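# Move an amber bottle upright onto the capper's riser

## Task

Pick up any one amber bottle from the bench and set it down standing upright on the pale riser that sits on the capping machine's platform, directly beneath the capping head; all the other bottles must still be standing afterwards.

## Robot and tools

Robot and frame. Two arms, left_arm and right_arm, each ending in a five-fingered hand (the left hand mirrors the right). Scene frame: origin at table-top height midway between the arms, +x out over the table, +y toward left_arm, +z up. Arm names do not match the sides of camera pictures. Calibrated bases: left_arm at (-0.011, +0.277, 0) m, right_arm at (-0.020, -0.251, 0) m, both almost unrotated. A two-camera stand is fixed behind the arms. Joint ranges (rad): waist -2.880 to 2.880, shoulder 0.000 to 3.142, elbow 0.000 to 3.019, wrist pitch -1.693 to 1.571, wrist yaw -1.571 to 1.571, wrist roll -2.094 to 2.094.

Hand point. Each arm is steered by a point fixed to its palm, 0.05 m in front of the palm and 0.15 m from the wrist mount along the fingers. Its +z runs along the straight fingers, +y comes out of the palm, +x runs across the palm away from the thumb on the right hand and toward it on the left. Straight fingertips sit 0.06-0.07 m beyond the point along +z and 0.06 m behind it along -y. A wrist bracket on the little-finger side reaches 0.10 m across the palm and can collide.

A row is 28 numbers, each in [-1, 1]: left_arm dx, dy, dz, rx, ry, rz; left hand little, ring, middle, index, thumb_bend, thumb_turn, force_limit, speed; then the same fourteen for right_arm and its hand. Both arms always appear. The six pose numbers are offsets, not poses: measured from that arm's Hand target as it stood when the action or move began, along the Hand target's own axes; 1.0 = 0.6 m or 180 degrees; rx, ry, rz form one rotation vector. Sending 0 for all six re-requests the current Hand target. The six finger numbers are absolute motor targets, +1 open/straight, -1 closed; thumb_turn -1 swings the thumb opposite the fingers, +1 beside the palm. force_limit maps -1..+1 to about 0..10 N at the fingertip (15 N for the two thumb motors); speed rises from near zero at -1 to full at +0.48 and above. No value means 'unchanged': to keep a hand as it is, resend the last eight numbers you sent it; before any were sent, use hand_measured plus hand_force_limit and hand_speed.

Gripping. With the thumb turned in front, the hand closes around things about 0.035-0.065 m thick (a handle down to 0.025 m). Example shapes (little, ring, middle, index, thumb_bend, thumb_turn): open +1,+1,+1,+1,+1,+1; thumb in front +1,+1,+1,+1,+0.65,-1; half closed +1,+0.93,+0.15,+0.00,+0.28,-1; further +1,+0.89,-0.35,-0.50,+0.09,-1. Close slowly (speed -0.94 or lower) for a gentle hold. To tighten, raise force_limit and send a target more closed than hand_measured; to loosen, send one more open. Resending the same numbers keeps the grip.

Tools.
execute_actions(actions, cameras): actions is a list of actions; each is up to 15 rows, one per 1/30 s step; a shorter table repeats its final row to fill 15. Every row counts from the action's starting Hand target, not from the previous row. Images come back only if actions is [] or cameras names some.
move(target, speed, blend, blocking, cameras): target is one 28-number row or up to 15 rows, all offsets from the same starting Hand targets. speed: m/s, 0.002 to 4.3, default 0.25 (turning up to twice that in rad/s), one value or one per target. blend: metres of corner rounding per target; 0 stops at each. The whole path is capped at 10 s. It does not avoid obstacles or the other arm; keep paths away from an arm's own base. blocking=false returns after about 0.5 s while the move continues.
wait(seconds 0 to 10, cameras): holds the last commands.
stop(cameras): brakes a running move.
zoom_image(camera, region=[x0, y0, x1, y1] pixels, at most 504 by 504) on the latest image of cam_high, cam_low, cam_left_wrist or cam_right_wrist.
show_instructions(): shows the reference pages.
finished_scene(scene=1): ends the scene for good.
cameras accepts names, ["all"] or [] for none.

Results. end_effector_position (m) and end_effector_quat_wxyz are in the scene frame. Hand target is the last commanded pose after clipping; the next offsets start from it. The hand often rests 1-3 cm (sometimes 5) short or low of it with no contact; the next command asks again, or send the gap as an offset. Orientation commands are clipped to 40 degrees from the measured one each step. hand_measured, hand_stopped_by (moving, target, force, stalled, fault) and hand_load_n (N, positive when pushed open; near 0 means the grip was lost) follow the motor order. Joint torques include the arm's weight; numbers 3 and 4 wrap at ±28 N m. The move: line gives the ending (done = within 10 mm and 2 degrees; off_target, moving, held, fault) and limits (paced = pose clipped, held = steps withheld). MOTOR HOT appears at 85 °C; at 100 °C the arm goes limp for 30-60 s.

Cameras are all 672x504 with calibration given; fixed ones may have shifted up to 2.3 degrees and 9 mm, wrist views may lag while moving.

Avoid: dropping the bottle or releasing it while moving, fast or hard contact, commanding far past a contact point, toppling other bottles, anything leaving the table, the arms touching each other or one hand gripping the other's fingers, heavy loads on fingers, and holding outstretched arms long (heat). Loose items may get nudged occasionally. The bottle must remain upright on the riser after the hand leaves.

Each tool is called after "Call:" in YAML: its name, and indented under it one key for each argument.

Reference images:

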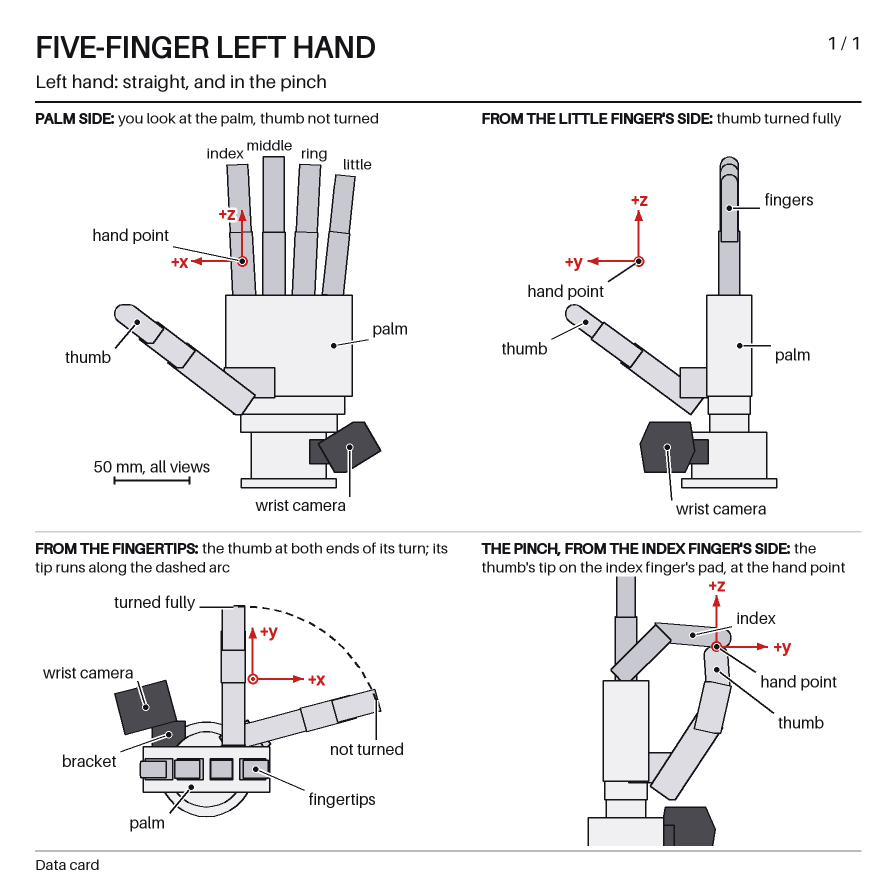

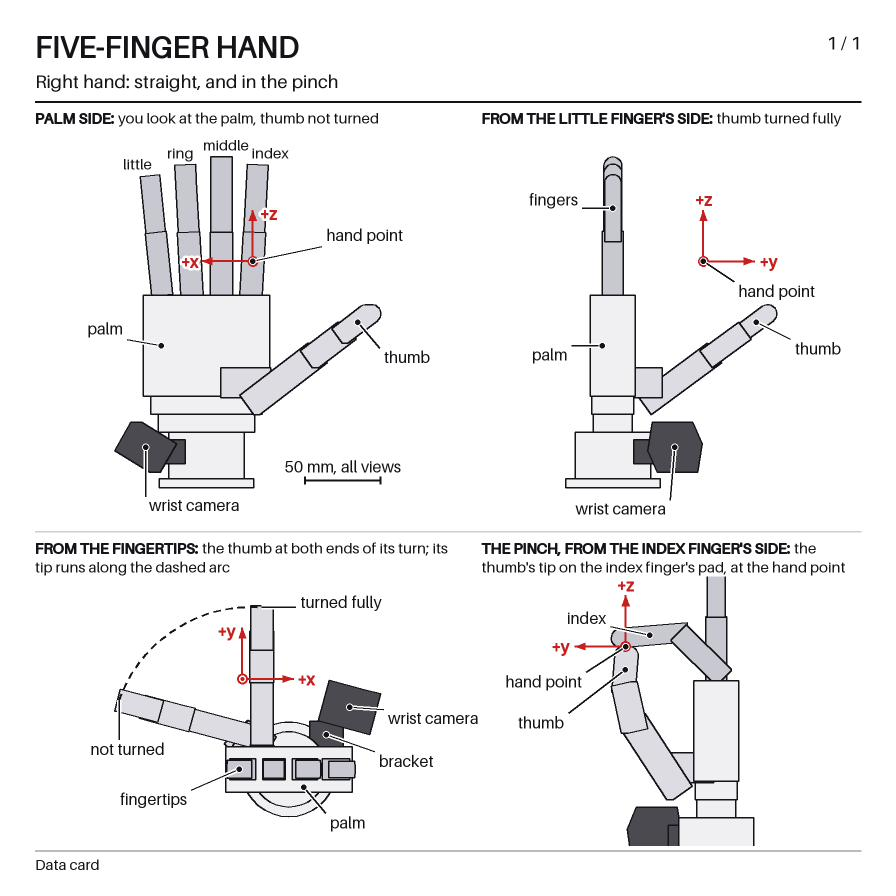

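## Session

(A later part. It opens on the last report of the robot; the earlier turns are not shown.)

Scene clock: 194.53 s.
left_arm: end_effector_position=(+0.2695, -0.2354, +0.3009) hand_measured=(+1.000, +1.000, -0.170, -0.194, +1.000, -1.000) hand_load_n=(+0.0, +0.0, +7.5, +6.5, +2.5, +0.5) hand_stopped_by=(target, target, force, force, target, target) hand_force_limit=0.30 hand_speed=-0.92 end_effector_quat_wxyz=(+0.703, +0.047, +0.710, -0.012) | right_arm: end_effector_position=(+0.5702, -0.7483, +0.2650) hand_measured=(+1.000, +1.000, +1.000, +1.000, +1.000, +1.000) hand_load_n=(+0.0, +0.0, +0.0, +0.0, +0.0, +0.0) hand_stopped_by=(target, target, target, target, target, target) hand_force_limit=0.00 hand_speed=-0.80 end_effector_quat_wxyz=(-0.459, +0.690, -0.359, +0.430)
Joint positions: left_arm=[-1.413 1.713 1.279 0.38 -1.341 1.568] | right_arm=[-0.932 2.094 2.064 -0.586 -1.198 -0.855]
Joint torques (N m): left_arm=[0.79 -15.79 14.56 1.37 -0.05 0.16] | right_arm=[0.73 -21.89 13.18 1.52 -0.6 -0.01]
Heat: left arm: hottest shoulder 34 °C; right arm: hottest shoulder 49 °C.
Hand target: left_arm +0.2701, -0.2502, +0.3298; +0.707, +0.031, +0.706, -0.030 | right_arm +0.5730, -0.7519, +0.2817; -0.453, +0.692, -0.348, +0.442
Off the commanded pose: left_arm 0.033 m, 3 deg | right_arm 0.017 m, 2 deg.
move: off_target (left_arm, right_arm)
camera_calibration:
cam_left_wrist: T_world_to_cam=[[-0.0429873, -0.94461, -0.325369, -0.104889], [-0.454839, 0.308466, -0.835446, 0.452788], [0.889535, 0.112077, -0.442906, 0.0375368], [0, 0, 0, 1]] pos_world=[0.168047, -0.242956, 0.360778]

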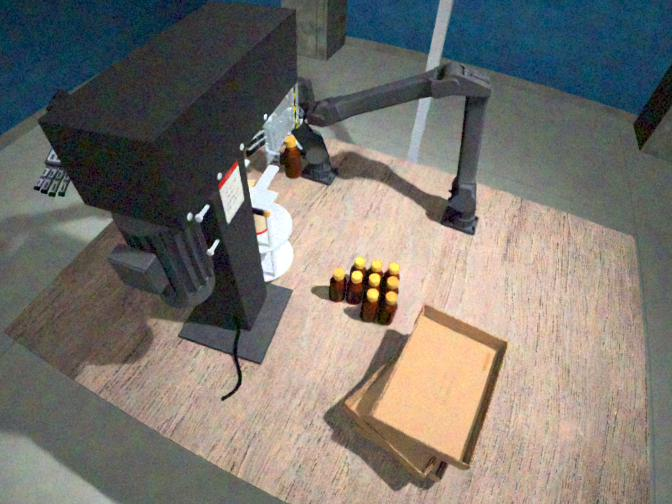

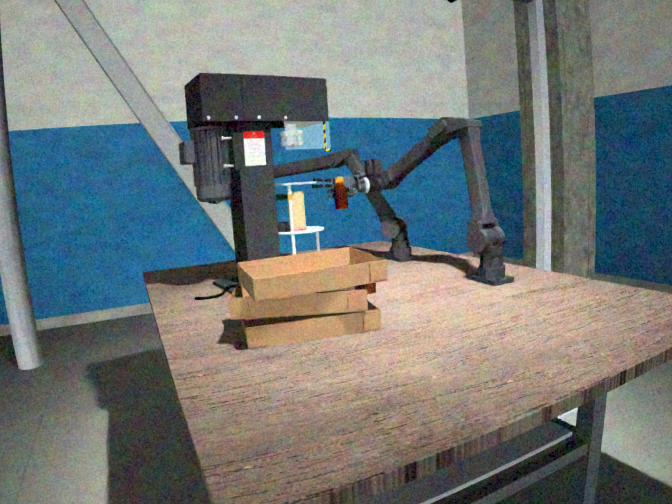

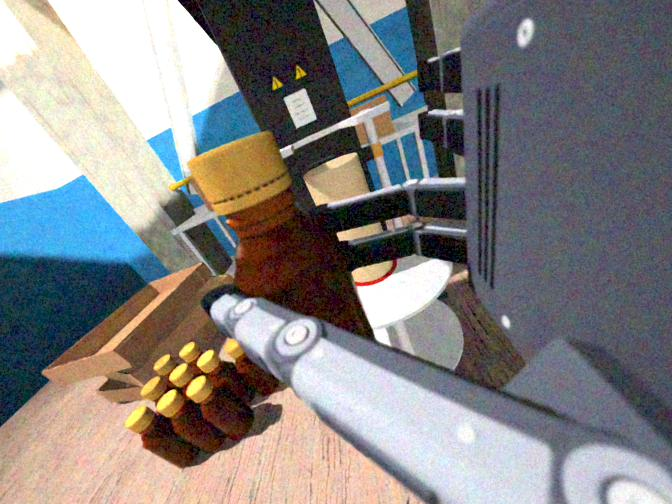

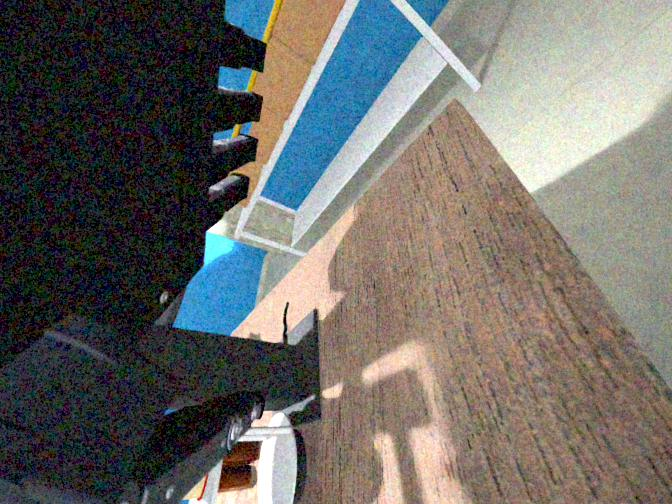

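Call:
move:
  target: [-0.125, -0.0635, 0.039, 0, 0, 0, 1, 1, -0.8, -0.8, 1, -1, 0.3, -0.92, 0,0,0,0,0,0, 1,1,1,1,1,1,0,-0.8]
  speed: 0.12
  cameras: ["cam_high", "cam_low", "cam_left_wrist"]

Call:
zoom_image:
  camera: "cam_high"
  region: [220, 100, 340, 230]

Call:
zoom_image:
  camera: "cam_low"
  region: [260, 110, 380, 240]

Call:
zoom_image:
  camera: "cam_left_wrist"
  region: [140, 60, 480, 400]

Scene clock: 205.10 s.
left_arm: end_effector_position=(+0.2813, -0.2797, +0.3729) hand_measured=(+1.000, +1.000, -0.170, -0.194, +1.000, -1.000) hand_load_n=(+0.0, +0.0, +7.5, +6.0, +3.0, +0.5) hand_stopped_by=(target, target, force, force, target, target) hand_force_limit=0.30 hand_speed=-0.92 end_effector_quat_wxyz=(+0.706, +0.044, +0.707, -0.025) | right_arm: end_effector_position=(+0.5702, -0.7483, +0.2650) hand_measured=(+1.000, +1.000, +1.000, +1.000, +1.000, +1.000) hand_load_n=(+0.0, +0.0, +0.0, +0.0, +0.0, +0.0) hand_stopped_by=(target, target, target, target, target, target) hand_force_limit=0.00 hand_speed=-0.80 end_effector_quat_wxyz=(-0.459, +0.690, -0.359, +0.430)
Joint positions: left_arm=[-1.405 1.757 1.529 0.217 -1.317 1.587] | right_arm=[-0.932 2.094 2.064 -0.586 -1.198 -0.855]
Joint torques (N m): left_arm=[1.85 -17.03 14.97 1.51 0.02 0.35] | right_arm=[0.85 -21.54 13.2 1.5 -0.59 -0.02]
Heat: left arm: hottest elbow 35 °C; right arm: hottest shoulder 49 °C.
Hand target: left_arm +0.2873, -0.2829, +0.4034; +0.711, +0.032, +0.702, -0.033 (last step not sent: back at the drive's target) | right_arm +0.5730, -0.7519, +0.2817; -0.453, +0.692, -0.348, +0.442
Off the commanded pose: left_arm 0.035 m, 2 deg | right_arm 0.017 m, 2 deg.
move: held (left_arm; a check stopped the path), off_target (right_arm); limits=held
pose unreachable (left arm): on one or more control steps of this call, first in action 0 (counted from 0), this arm could not follow its commanded pose, so it was not sent that pose on those steps. It may still have moved: this result reports where it is.
cause: moving toward the commanded pose would bring a part of the arm too close to another arm (a part of this arm just beyond joint 5 (wrist yaw) and a part of the right arm just beyond its joint 2 (shoulder), along the way the arms are being sent, or toward where that arm still pushes).
camera_calibration:
cam_left_wrist: T_world_to_cam=[[-0.0559833, -0.95102, -0.304018, -0.12889], [-0.443719, 0.296472, -0.845705, 0.529442], [0.894415, 0.0875533, -0.438583, 0.0541647], [0, 0, 0, 1]] pos_world=[0.179262, -0.284284, 0.432323]
Images, in order (width x height): cam_high 672x504, cam_low 672x504, cam_left_wrist 672x504.

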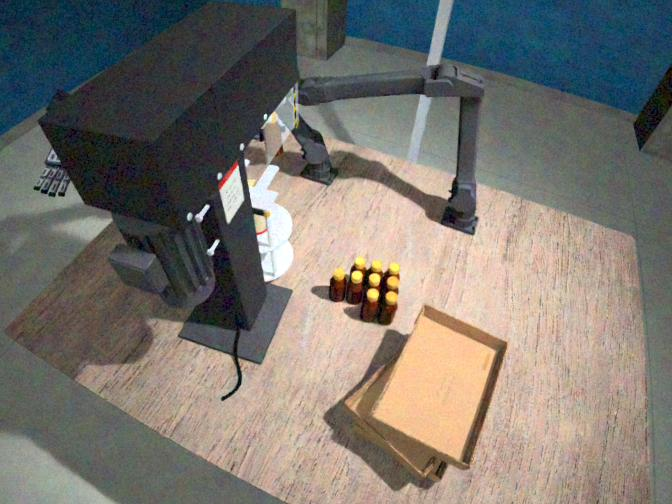

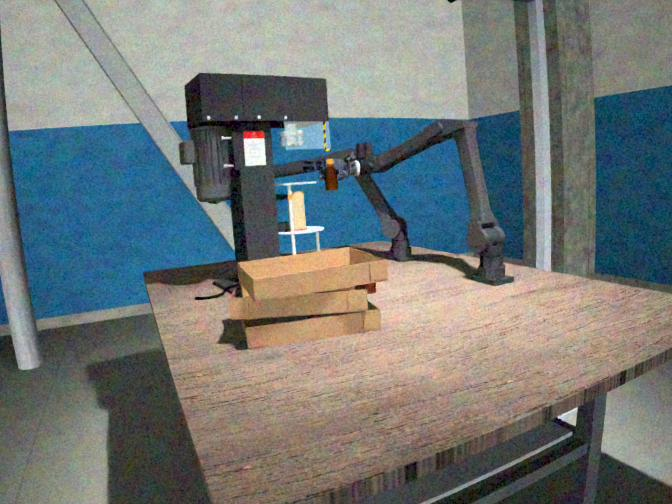

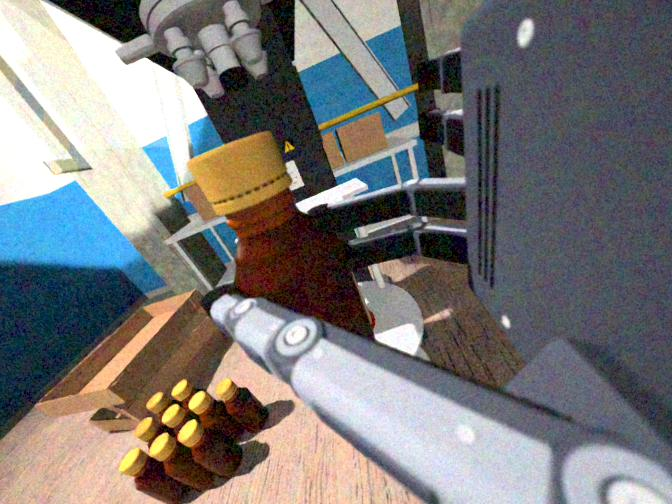

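Scaled by 3.877 from the camera's 672x504 image, which has a finer 960x720 frame.

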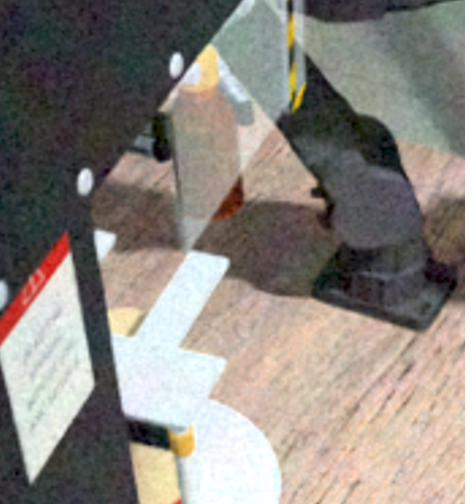

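Scaled by 3.877 from the camera's 672x504 image, which has a finer 960x720 frame.

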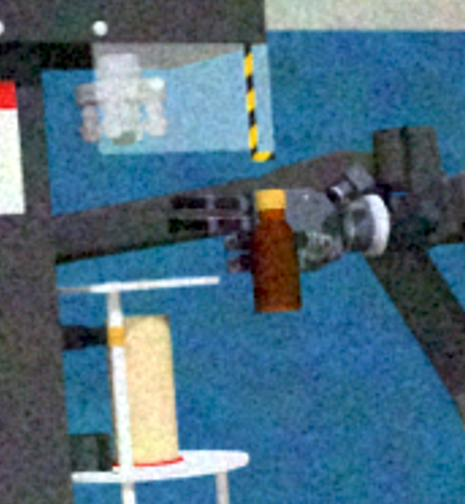

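Scaled by 1.482 from the camera's 672x504 image, which has a finer 960x720 frame.

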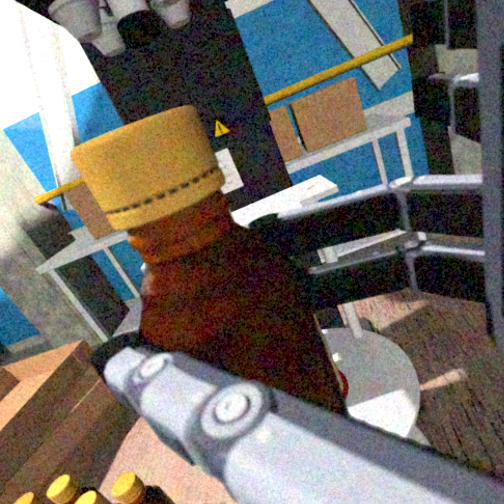

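Call:
move:
  target: [0, 0, 0, 0, 0, 0, 1, 1, -0.8, -0.8, 1, -1, 0.3, -0.92, -0.1977, 0.1065, -0.9435, -0.0577, 0.1817, 0.0389, 1,1,1,1,1,1,0,-0.8]
  speed: 0.25
  cameras: ["cam_high", "cam_low"]

Scene clock: 211.30 s.
left_arm: end_effector_position=(+0.2813, -0.2797, +0.3729) hand_measured=(+1.000, +1.000, -0.170, -0.194, +1.000, -1.000) hand_load_n=(+0.0, +0.0, +7.5, +6.0, +3.0, +0.5) hand_stopped_by=(target, target, force, force, target, target) hand_force_limit=0.30 hand_speed=-0.92 end_effector_quat_wxyz=(+0.706, +0.044, +0.707, -0.025) | right_arm: end_effector_position=(+0.5702, -0.7483, +0.2650) hand_measured=(+1.000, +1.000, +1.000, +1.000, +1.000, +1.000) hand_load_n=(+0.0, +0.0, +0.0, +0.0, +0.0, +0.0) hand_stopped_by=(target, target, target, target, target, target) hand_force_limit=0.00 hand_speed=-0.80 end_effector_quat_wxyz=(-0.459, +0.690, -0.359, +0.430)
Joint positions: left_arm=[-1.405 1.757 1.529 0.217 -1.317 1.587] | right_arm=[-0.932 2.094 2.064 -0.586 -1.198 -0.855]
Joint torques (N m): left_arm=[1.79 -17.73 14.26 1.57 0.02 0.32] | right_arm=[0.67 -21.48 10.78 1.24 -0.61 0.01]
Heat: left arm: hottest elbow 37 °C; right arm: hottest shoulder 49 °C.
Hand target: left_arm +0.2873, -0.2829, +0.4034; +0.711, +0.032, +0.702, -0.033 | right_arm +0.5702, -0.7483, +0.2650; -0.459, +0.690, -0.359, +0.430 (not the last commanded pose)
Off the commanded pose: left_arm 0.031 m, 2 deg | right_arm 0.581 m, 35 deg.
previous command not reached (left arm): moving toward its pose would have brought a part of the arm too close to another arm.
move: held (right_arm; a check stopped the path), off_target (left_arm); limits=held
pose unreachable (left arm): on one or more control steps of this call, first in action 0 (counted from 0), this arm could not follow its commanded pose, so it was not sent that pose on those steps. It may still have moved: this result reports where it is.
cause: moving toward the commanded pose would bring a part of the arm too close to another arm (a part of this arm just beyond joint 5 (wrist yaw) and a part of the right arm just beyond its joint 2 (shoulder), along the way the arms are being sent, or toward where that arm still pushes).
pose unreachable (right arm): on one or more control steps of this call, first in action 0 (counted from 0), this arm could not follow its commanded pose, so it was not sent that pose on those steps. It may still have moved: this result reports where it is.
cause: moving toward the commanded pose would bring a part of the arm too close to another arm (a part of this arm just beyond joint 2 (shoulder) and a part of the left arm just beyond its joint 5 (wrist yaw), where that arm would come to rest).
Images, in order (width x height): cam_high 672x504, cam_low 672x504.

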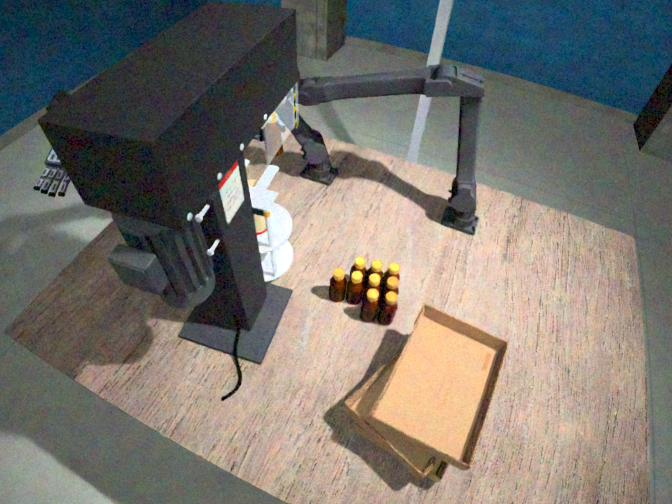

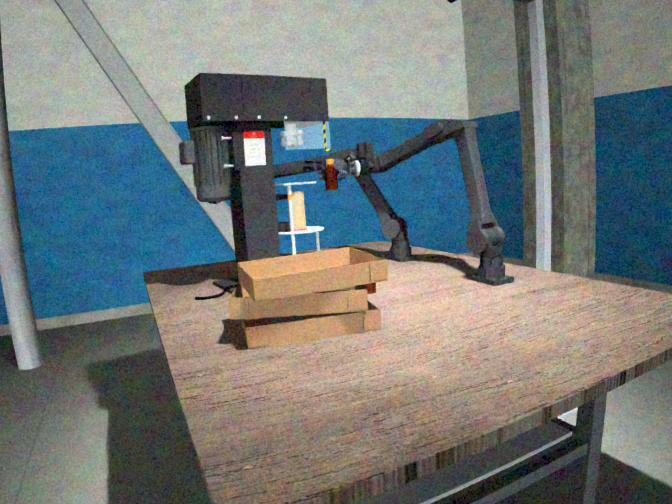

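Call:
move:
  target: [0, 0.13, -0.03, 0, 0, 0, 1, 1, -0.8, -0.8, 1, -1, 0.3, -0.92, 0, 0, 0, 0, 0, 0, 1,1,1,1,1,1,0,-0.8]
  speed: 0.15

Scene clock: 213.87 s.
left_arm: end_effector_position=(+0.2735, -0.2111, +0.3914) hand_measured=(+1.000, +1.000, -0.170, -0.194, +1.000, -1.000) hand_load_n=(+0.0, +0.0, +7.5, +6.0, +3.0, +0.5) hand_stopped_by=(target, target, force, force, target, target) hand_force_limit=0.30 hand_speed=-0.92 end_effector_quat_wxyz=(+0.707, +0.037, +0.706, -0.031) | right_arm: end_effector_position=(+0.5702, -0.7483, +0.2650) hand_measured=(+1.000, +1.000, +1.000, +1.000, +1.000, +1.000) hand_load_n=(-0.5, +0.0, +0.0, +0.0, +0.0, +0.0) hand_stopped_by=(target, target, target, target, target, target) hand_force_limit=0.00 hand_speed=-0.80 end_effector_quat_wxyz=(-0.459, +0.690, -0.359, +0.430)
Joint positions: left_arm=[-1.4 1.572 1.339 0.239 -1.314 1.586] | right_arm=[-0.932 2.094 2.064 -0.586 -1.198 -0.855]
Joint torques (N m): left_arm=[1.73 -15.68 8.84 2.66 0.08 0.3] | right_arm=[0.67 -21.66 10.81 1.31 -0.61 -0.01]
Heat: left arm: hottest elbow 37 °C; right arm: hottest shoulder 49 °C.
Hand target: left_arm +0.2764, -0.2037, +0.4029; +0.711, +0.032, +0.702, -0.033 | right_arm +0.5702, -0.7483, +0.2650; -0.459, +0.690, -0.359, +0.430
Off the commanded pose: left_arm 0.014 m, 1 deg | right_arm 0.000 m, 0 deg.
move: off_target (left_arm)

Call:
move:
  target: [0, 0, 0, 0, 0, 0, 1, 1, -0.8, -0.8, 1, -1, 0.3, -0.92, -0.1877, 0.0952, -0.9445, -0.0513, 0.1831, 0.0408, 1,1,1,1,1,1,0,-0.8]
  speed: 0.3
  cameras: ["cam_high", "cam_low"]

Scene clock: 218.47 s.
left_arm: end_effector_position=(+0.2735, -0.2111, +0.3914) hand_measured=(+1.000, +1.000, -0.170, -0.194, +1.000, -1.000) hand_load_n=(+0.0, +0.0, +7.5, +6.0, +3.0, +1.0) hand_stopped_by=(target, target, force, force, target, target) hand_force_limit=0.30 hand_speed=-0.92 end_effector_quat_wxyz=(+0.707, +0.037, +0.706, -0.031) | right_arm: end_effector_position=(-0.0001, -0.8372, +0.2936) hand_measured=(+1.000, +1.000, +1.000, +1.000, +1.000, +1.000) hand_load_n=(+0.0, +0.5, +0.0, +0.0, +0.0, +0.0) hand_stopped_by=(target, target, target, target, target, target) hand_force_limit=0.00 hand_speed=-0.80 end_effector_quat_wxyz=(-0.317, +0.538, -0.561, +0.544)
Joint positions: left_arm=[-1.4 1.572 1.339 0.239 -1.314 1.586] | right_arm=[-1.85 1.843 1.83 -1.52 -1.36 -1.769]
Joint torques (N m): left_arm=[1.85 -15.79 8.77 2.63 0.06 0.28] | right_arm=[1.08 -15.56 14.57 0.08 -0.89 -0.14]
Heat: left arm: hottest elbow 37 °C; right arm: hottest shoulder 49 °C.
Hand target: left_arm +0.2764, -0.2037, +0.4029; +0.711, +0.032, +0.702, -0.033 | right_arm -0.0002, -0.8503, +0.3008; -0.308, +0.550, -0.550, +0.548
Off the commanded pose: left_arm 0.014 m, 1 deg | right_arm 0.015 m, 2 deg.
move: off_target (left_arm, right_arm)
Images, in order (width x height): cam_high 672x504, cam_low 672x504.

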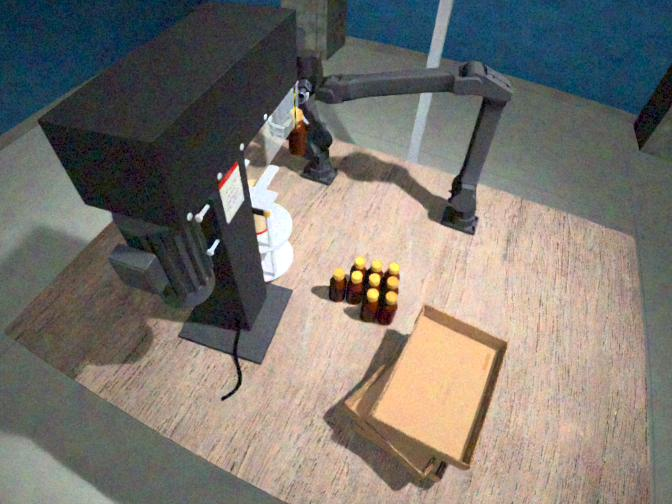

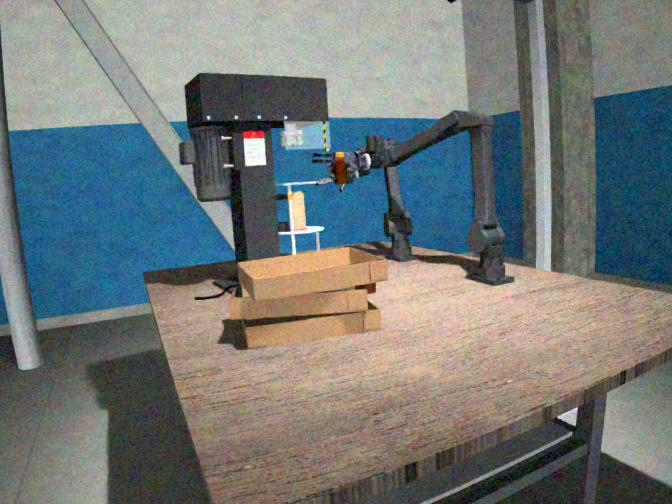

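Call:
zoom_image:
  camera: "cam_high"
  region: [230, 80, 350, 210]

Call:
zoom_image:
  camera: "cam_low"
  region: [260, 110, 380, 240]

Scaled by 3.877 from the camera's 672x504 image, which has a finer 960x720 frame.

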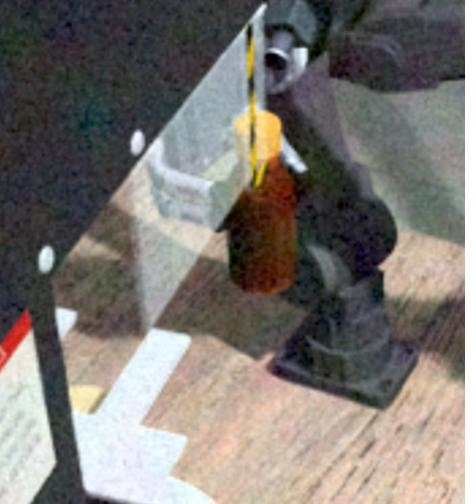

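Scaled by 3.877 from the camera's 672x504 image, which has a finer 960x720 frame.

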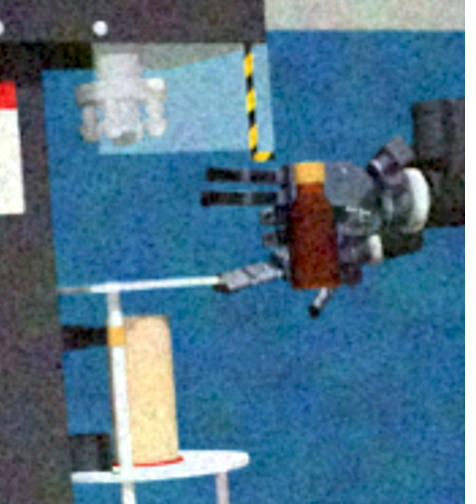

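Call:
move:
  target: [-0.0078, -0.1177, 0.0555, 0, 0, 0, 1, 1, -0.8, -0.8, 1, -1, 0.3, -0.92, 0, 0, 0, 0, 0, 0, 1,1,1,1,1,1,0,-0.8]
  speed: 0.12
  cameras: ["cam_high", "cam_low", "cam_left_wrist"]

Call:
zoom_image:
  camera: "cam_high"
  region: [230, 90, 330, 200]

Call:
zoom_image:
  camera: "cam_low"
  region: [260, 120, 370, 230]

Call:
zoom_image:
  camera: "cam_left_wrist"
  region: [140, 60, 480, 400]

Scene clock: 225.50 s.
left_arm: end_effector_position=(+0.2954, -0.2707, +0.3746) hand_measured=(+1.000, +1.000, -0.170, -0.194, +1.000, -1.000) hand_load_n=(+0.0, +0.0, +7.5, +6.0, +2.5, +0.5) hand_stopped_by=(target, target, force, force, target, target) hand_force_limit=0.30 hand_speed=-0.92 end_effector_quat_wxyz=(+0.705, +0.049, +0.707, -0.023) | right_arm: end_effector_position=(+0.0001, -0.8366, +0.2936) hand_measured=(+1.000, +1.000, +1.000, +1.000, +1.000, +1.000) hand_load_n=(+0.0, +0.0, +0.0, +0.0, +0.0, -0.5) hand_stopped_by=(target, target, target, target, target, target) hand_force_limit=0.00 hand_speed=-0.80 end_effector_quat_wxyz=(-0.317, +0.539, -0.561, +0.543)
Joint positions: left_arm=[-1.38 1.739 1.509 0.21 -1.289 1.59] | right_arm=[-1.85 1.843 1.83 -1.526 -1.36 -1.774]
Joint torques (N m): left_arm=[2.02 -16.79 15.71 1.55 -0.01 0.27] | right_arm=[1.14 -15.38 14.74 0.1 -0.9 -0.15]
Heat: left arm: hottest elbow 37 °C; right arm: hottest shoulder 48 °C.
Hand target: left_arm +0.3031, -0.2770, +0.4083; +0.711, +0.032, +0.702, -0.033 | right_arm -0.0002, -0.8503, +0.3008; -0.308, +0.550, -0.550, +0.548
Off the commanded pose: left_arm 0.035 m, 2 deg | right_arm 0.015 m, 2 deg.
move: off_target (left_arm, right_arm)
camera_calibration:
cam_left_wrist: T_world_to_cam=[[-0.0592764, -0.947512, -0.314177, -0.113288], [-0.444008, 0.306909, -0.841822, 0.535869], [0.89406, 0.0895968, -0.438895, 0.0422188], [0, 0, 0, 1]] pos_world=[0.193468, -0.275587, 0.434043]
Images, in order (width x height): cam_high 672x504, cam_low 672x504, cam_left_wrist 672x504.

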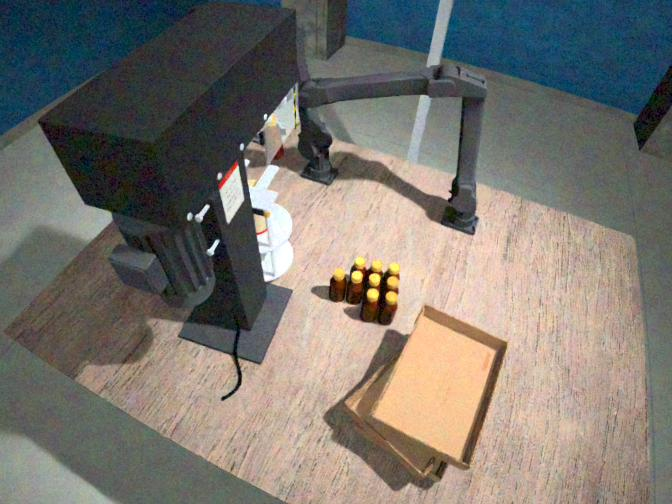

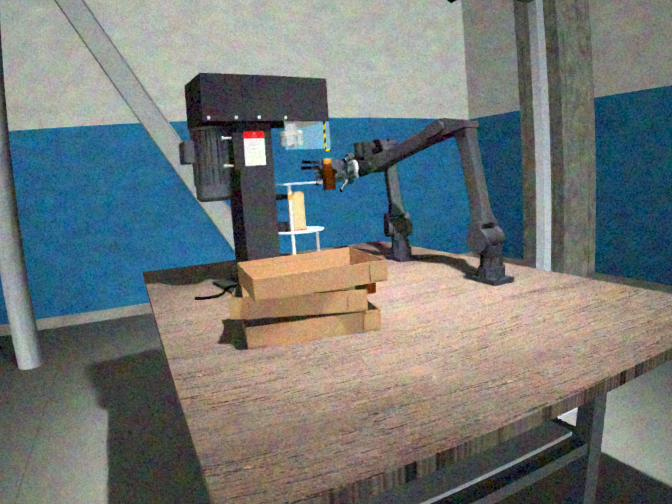

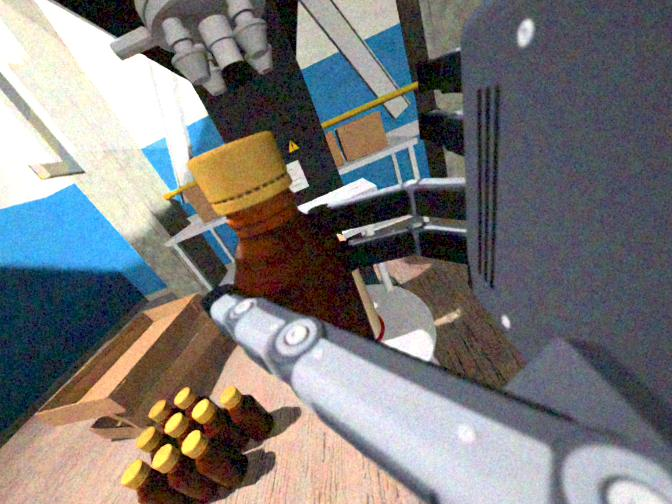

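Scaled by 4.582 from the camera's 672x504 image, which has a finer 960x720 frame.

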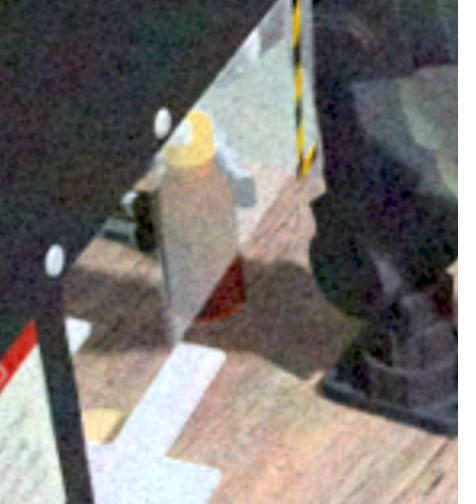

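Scaled by 4.582 from the camera's 672x504 image, which has a finer 960x720 frame.

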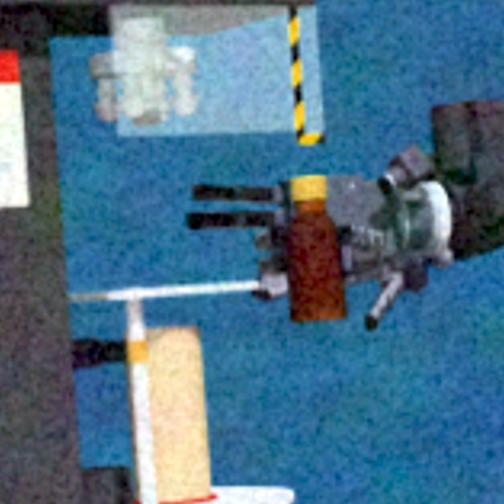

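Scaled by 1.482 from the camera's 672x504 image, which has a finer 960x720 frame.

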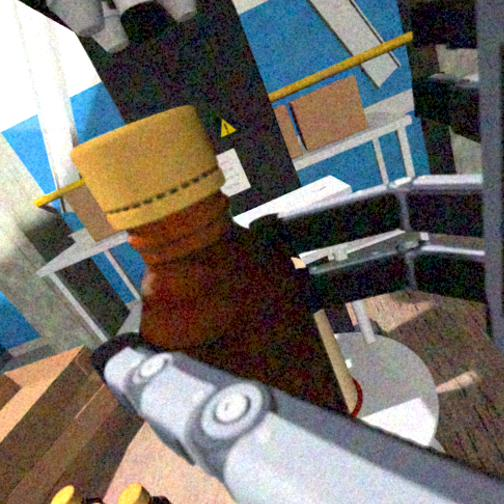

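Call:
move:
  target: [-0.025, -0.0148, 0.0, 0, 0, 0, 1, 1, -0.8, -0.8, 1, -1, 0.3, -0.92, 0, 0, 0, 0, 0, 0, 1,1,1,1,1,1,0,-0.8]
  speed: 0.08
  cameras: ["cam_high", "cam_low", "cam_left_wrist"]

Call:
zoom_image:
  camera: "cam_high"
  region: [230, 90, 330, 200]

Call:
zoom_image:
  camera: "cam_low"
  region: [260, 120, 370, 230]

Scene clock: 229.90 s.
left_arm: end_effector_position=(+0.2972, -0.2805, +0.3883) hand_measured=(+1.000, +1.000, -0.170, -0.194, +1.000, -1.000) hand_load_n=(+0.0, +0.0, +7.5, +6.0, +3.0, +0.5) hand_stopped_by=(target, target, force, force, target, target) hand_force_limit=0.30 hand_speed=-0.92 end_effector_quat_wxyz=(+0.705, +0.050, +0.707, -0.022) | right_arm: end_effector_position=(+0.0001, -0.8366, +0.2936) hand_measured=(+1.000, +1.000, +1.000, +1.000, +1.000, +1.000) hand_load_n=(+0.0, +0.0, +0.0, +0.0, +0.0, +0.0) hand_stopped_by=(target, target, target, target, target, target) hand_force_limit=0.00 hand_speed=-0.80 end_effector_quat_wxyz=(-0.317, +0.539, -0.561, +0.543)
Joint positions: left_arm=[-1.38 1.757 1.571 0.165 -1.289 1.591] | right_arm=[-1.85 1.843 1.83 -1.526 -1.36 -1.774]
Joint torques (N m): left_arm=[1.55 -17.2 15.8 1.55 -0.17 0.28] | right_arm=[1.2 -15.5 14.69 0.05 -0.9 -0.13]
Heat: left arm: hottest elbow 37 °C; right arm: hottest elbow 49 °C.
Hand target: left_arm +0.3021, -0.2859, +0.4232; +0.711, +0.032, +0.702, -0.033 | right_arm -0.0002, -0.8503, +0.3008; -0.308, +0.550, -0.550, +0.548
Off the commanded pose: left_arm 0.036 m, 3 deg | right_arm 0.015 m, 2 deg.
move: off_target (left_arm, right_arm)
camera_calibration:
cam_left_wrist: T_world_to_cam=[[-0.0593493, -0.946533, -0.317101, -0.116656], [-0.444198, 0.309519, -0.840765, 0.551554], [0.893961, 0.0909566, -0.438818, 0.0478848], [0, 0, 0, 1]] pos_world=[0.195269, -0.285491, 0.447749]
Images, in order (width x height): cam_high 672x504, cam_low 672x504, cam_left_wrist 672x504.

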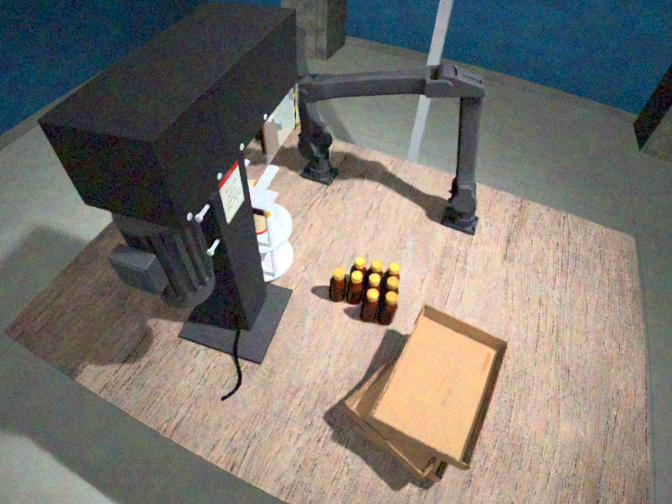

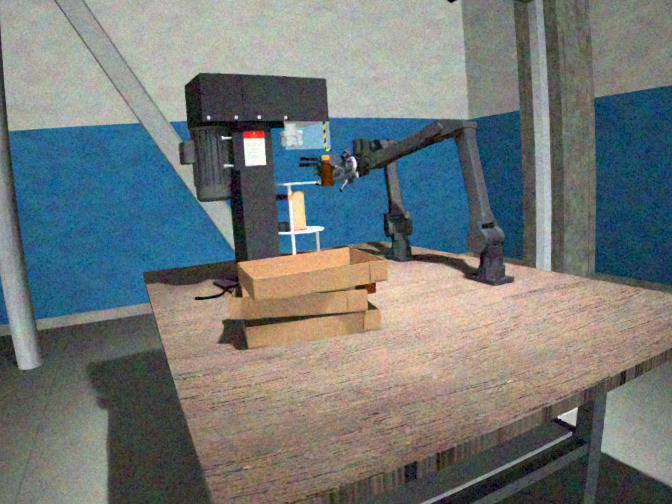

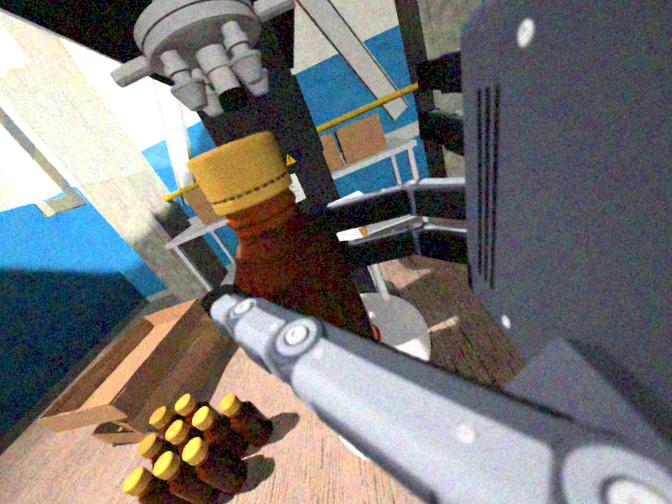

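Scaled by 4.582 from the camera's 672x504 image, which has a finer 960x720 frame.

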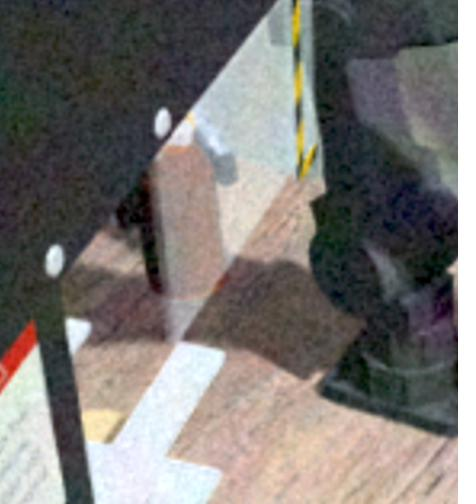

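Scaled by 4.582 from the camera's 672x504 image, which has a finer 960x720 frame.

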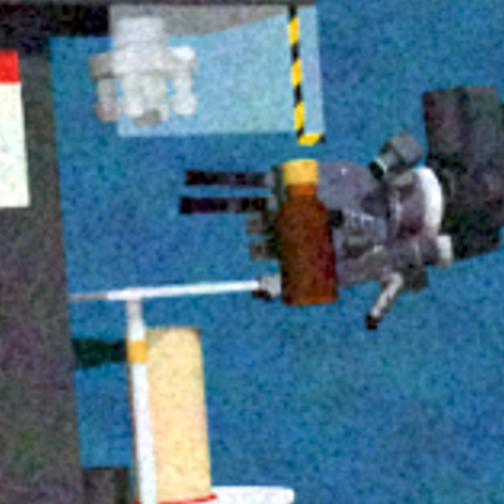

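Call:
zoom_image:
  camera: "cam_high"
  region: [240, 110, 300, 200]

Call:
zoom_image:
  camera: "cam_left_wrist"
  region: [160, 110, 460, 400]

Scaled by 5.600 from the camera's 672x504 image, which has a finer 960x720 frame.

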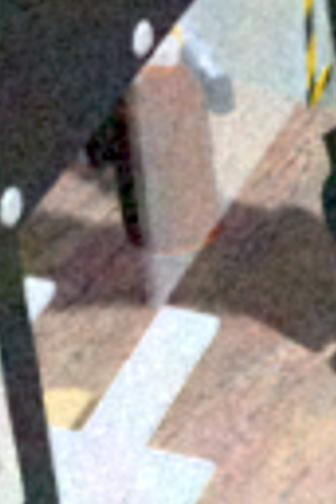

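Scaled by 1.680 from the camera's 672x504 image, which has a finer 960x720 frame.

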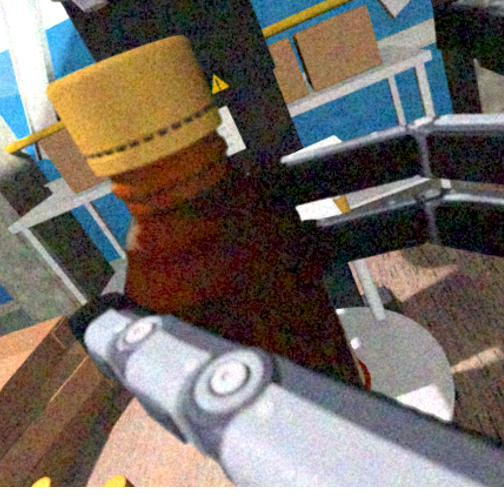

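Call:
zoom_image:
  camera: "cam_left_wrist"
  region: [320, 200, 440, 360]

Scaled by 3.150 from the camera's 672x504 image, which has a finer 960x720 frame.

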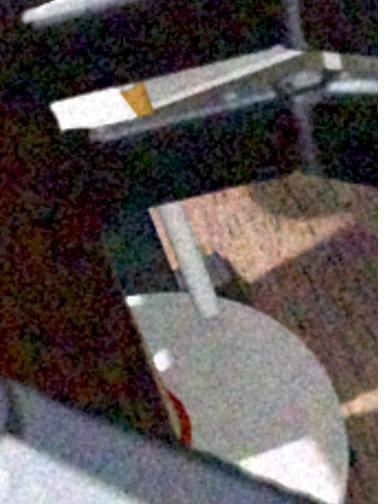

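Call:
move:
  target: [0.0008, 0.0146, 0.0651, 0, 0, 0, 1, 1, -0.8, -0.8, 1, -1, 0.3, -0.92, 0, 0, 0, 0, 0, 0, 1,1,1,1,1,1,0,-0.8]
  speed: 0.06
  cameras: ["cam_high", "cam_low", "cam_left_wrist"]

Call:
zoom_image:
  camera: "cam_high"
  region: [240, 120, 300, 210]

Call:
zoom_image:
  camera: "cam_low"
  region: [270, 130, 350, 220]

Call:
zoom_image:
  camera: "cam_left_wrist"
  region: [160, 110, 460, 400]

Scene clock: 239.13 s.
left_arm: end_effector_position=(+0.3361, -0.2734, +0.3881) hand_measured=(+1.000, +1.000, -0.170, -0.194, +1.000, -1.000) hand_load_n=(+0.5, +0.0, +7.5, +6.0, +3.0, +0.5) hand_stopped_by=(target, target, force, force, target, target) hand_force_limit=0.30 hand_speed=-0.92 end_effector_quat_wxyz=(+0.704, +0.050, +0.709, -0.017) | right_arm: end_effector_position=(+0.0001, -0.8366, +0.2936) hand_measured=(+1.000, +1.000, +1.000, +1.000, +1.000, +1.000) hand_load_n=(+0.0, +0.0, +0.0, +0.0, +0.0, +0.0) hand_stopped_by=(target, target, target, target, target, target) hand_force_limit=0.00 hand_speed=-0.80 end_effector_quat_wxyz=(-0.317, +0.539, -0.561, +0.543)
Joint positions: left_arm=[-1.315 1.764 1.583 0.154 -1.231 1.591] | right_arm=[-1.85 1.843 1.83 -1.526 -1.36 -1.774]
Joint torques (N m): left_arm=[1.44 -17.14 15.87 1.68 0.03 0.21] | right_arm=[1.26 -15.38 14.84 -0.01 -0.89 -0.13]
Motor temperatures (°C): left_arm=[30 36 38 30 30 33] | right_arm=[34 46 51 33 32 30]
Heat: left arm: hottest elbow 38 °C; right arm: hottest elbow 51 °C.
Hand target: left_arm +0.3418, -0.2806, +0.4232; +0.711, +0.032, +0.702, -0.033 | right_arm -0.0002, -0.8503, +0.3008; -0.308, +0.550, -0.550, +0.548
Off the commanded pose: left_arm 0.036 m, 3 deg | right_arm 0.015 m, 2 deg.
move: off_target (left_arm, right_arm)
camera_calibration:
cam_left_wrist: T_world_to_cam=[[-0.0537951, -0.944782, -0.323253, -0.106735], [-0.448769, 0.312062, -0.837391, 0.567357], [0.892027, 0.100018, -0.440777, 0.0162651], [0, 0, 0, 1]] pos_world=[0.234362, -0.279518, 0.447767]
Images, in order (width x height): cam_high 672x504, cam_low 672x504, cam_left_wrist 672x504.

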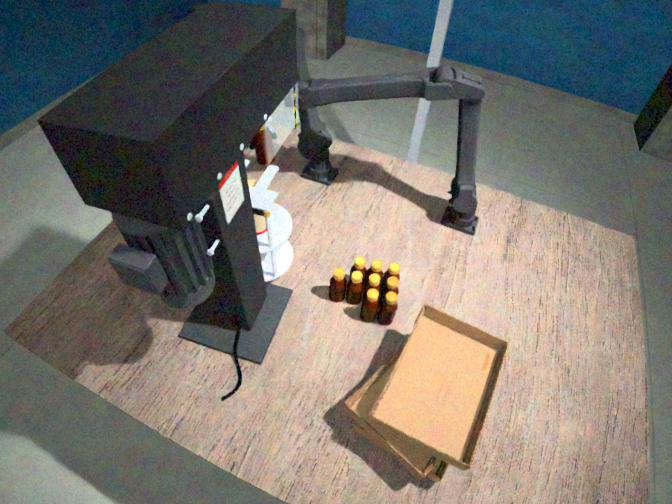

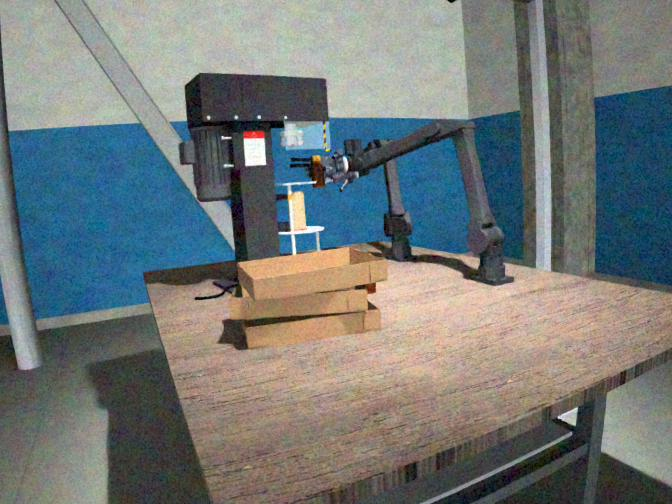

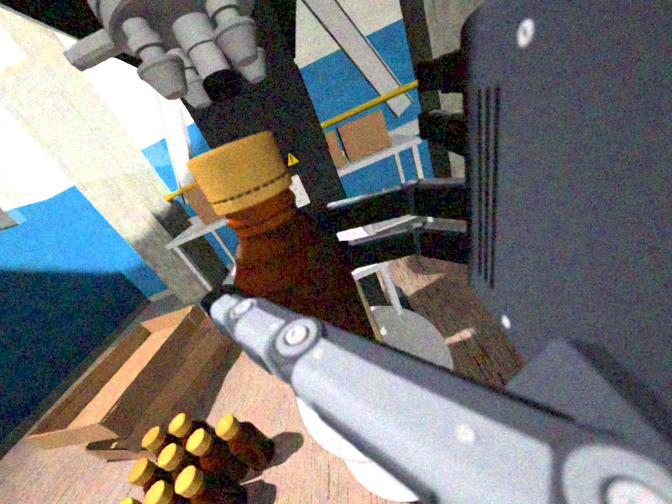

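Scaled by 5.600 from the camera's 672x504 image, which has a finer 960x720 frame.

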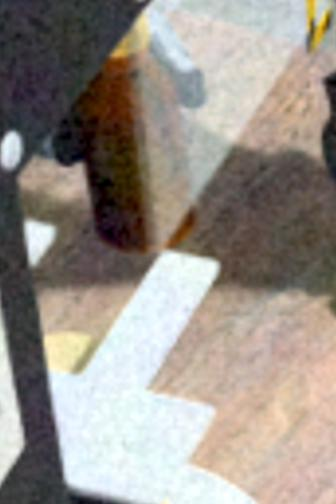

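Scaled by 5.600 from the camera's 672x504 image, which has a finer 960x720 frame.

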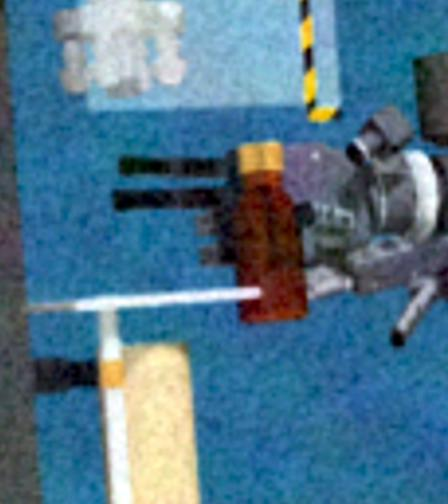

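Scaled by 1.680 from the camera's 672x504 image, which has a finer 960x720 frame.

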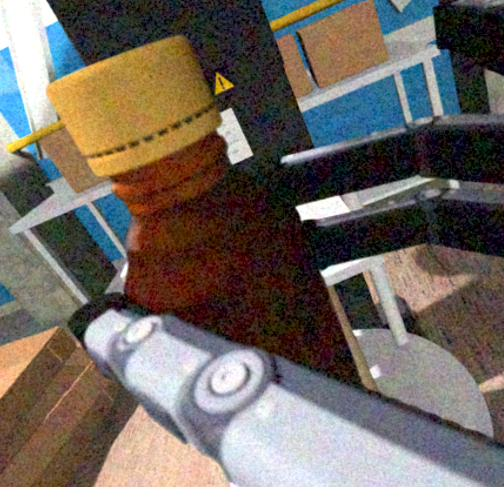

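Call:
zoom_image:
  camera: "cam_high"
  region: [250, 120, 290, 180]

Call:
zoom_image:
  camera: "cam_left_wrist"
  region: [320, 220, 440, 350]

Scaled by 8.400 from the camera's 672x504 image, which has a finer 960x720 frame.

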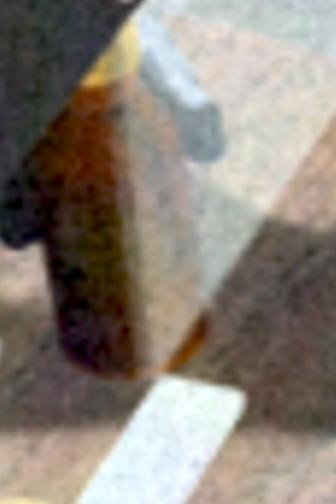

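Scaled by 3.877 from the camera's 672x504 image, which has a finer 960x720 frame.

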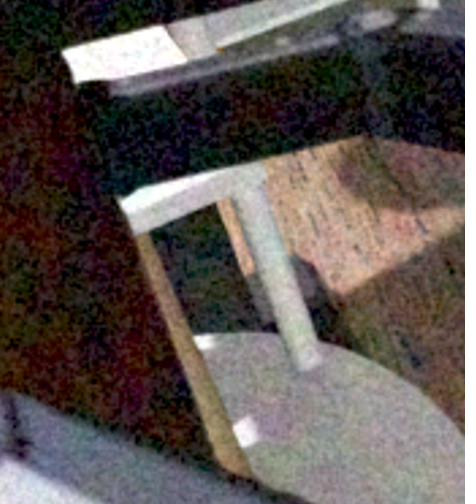

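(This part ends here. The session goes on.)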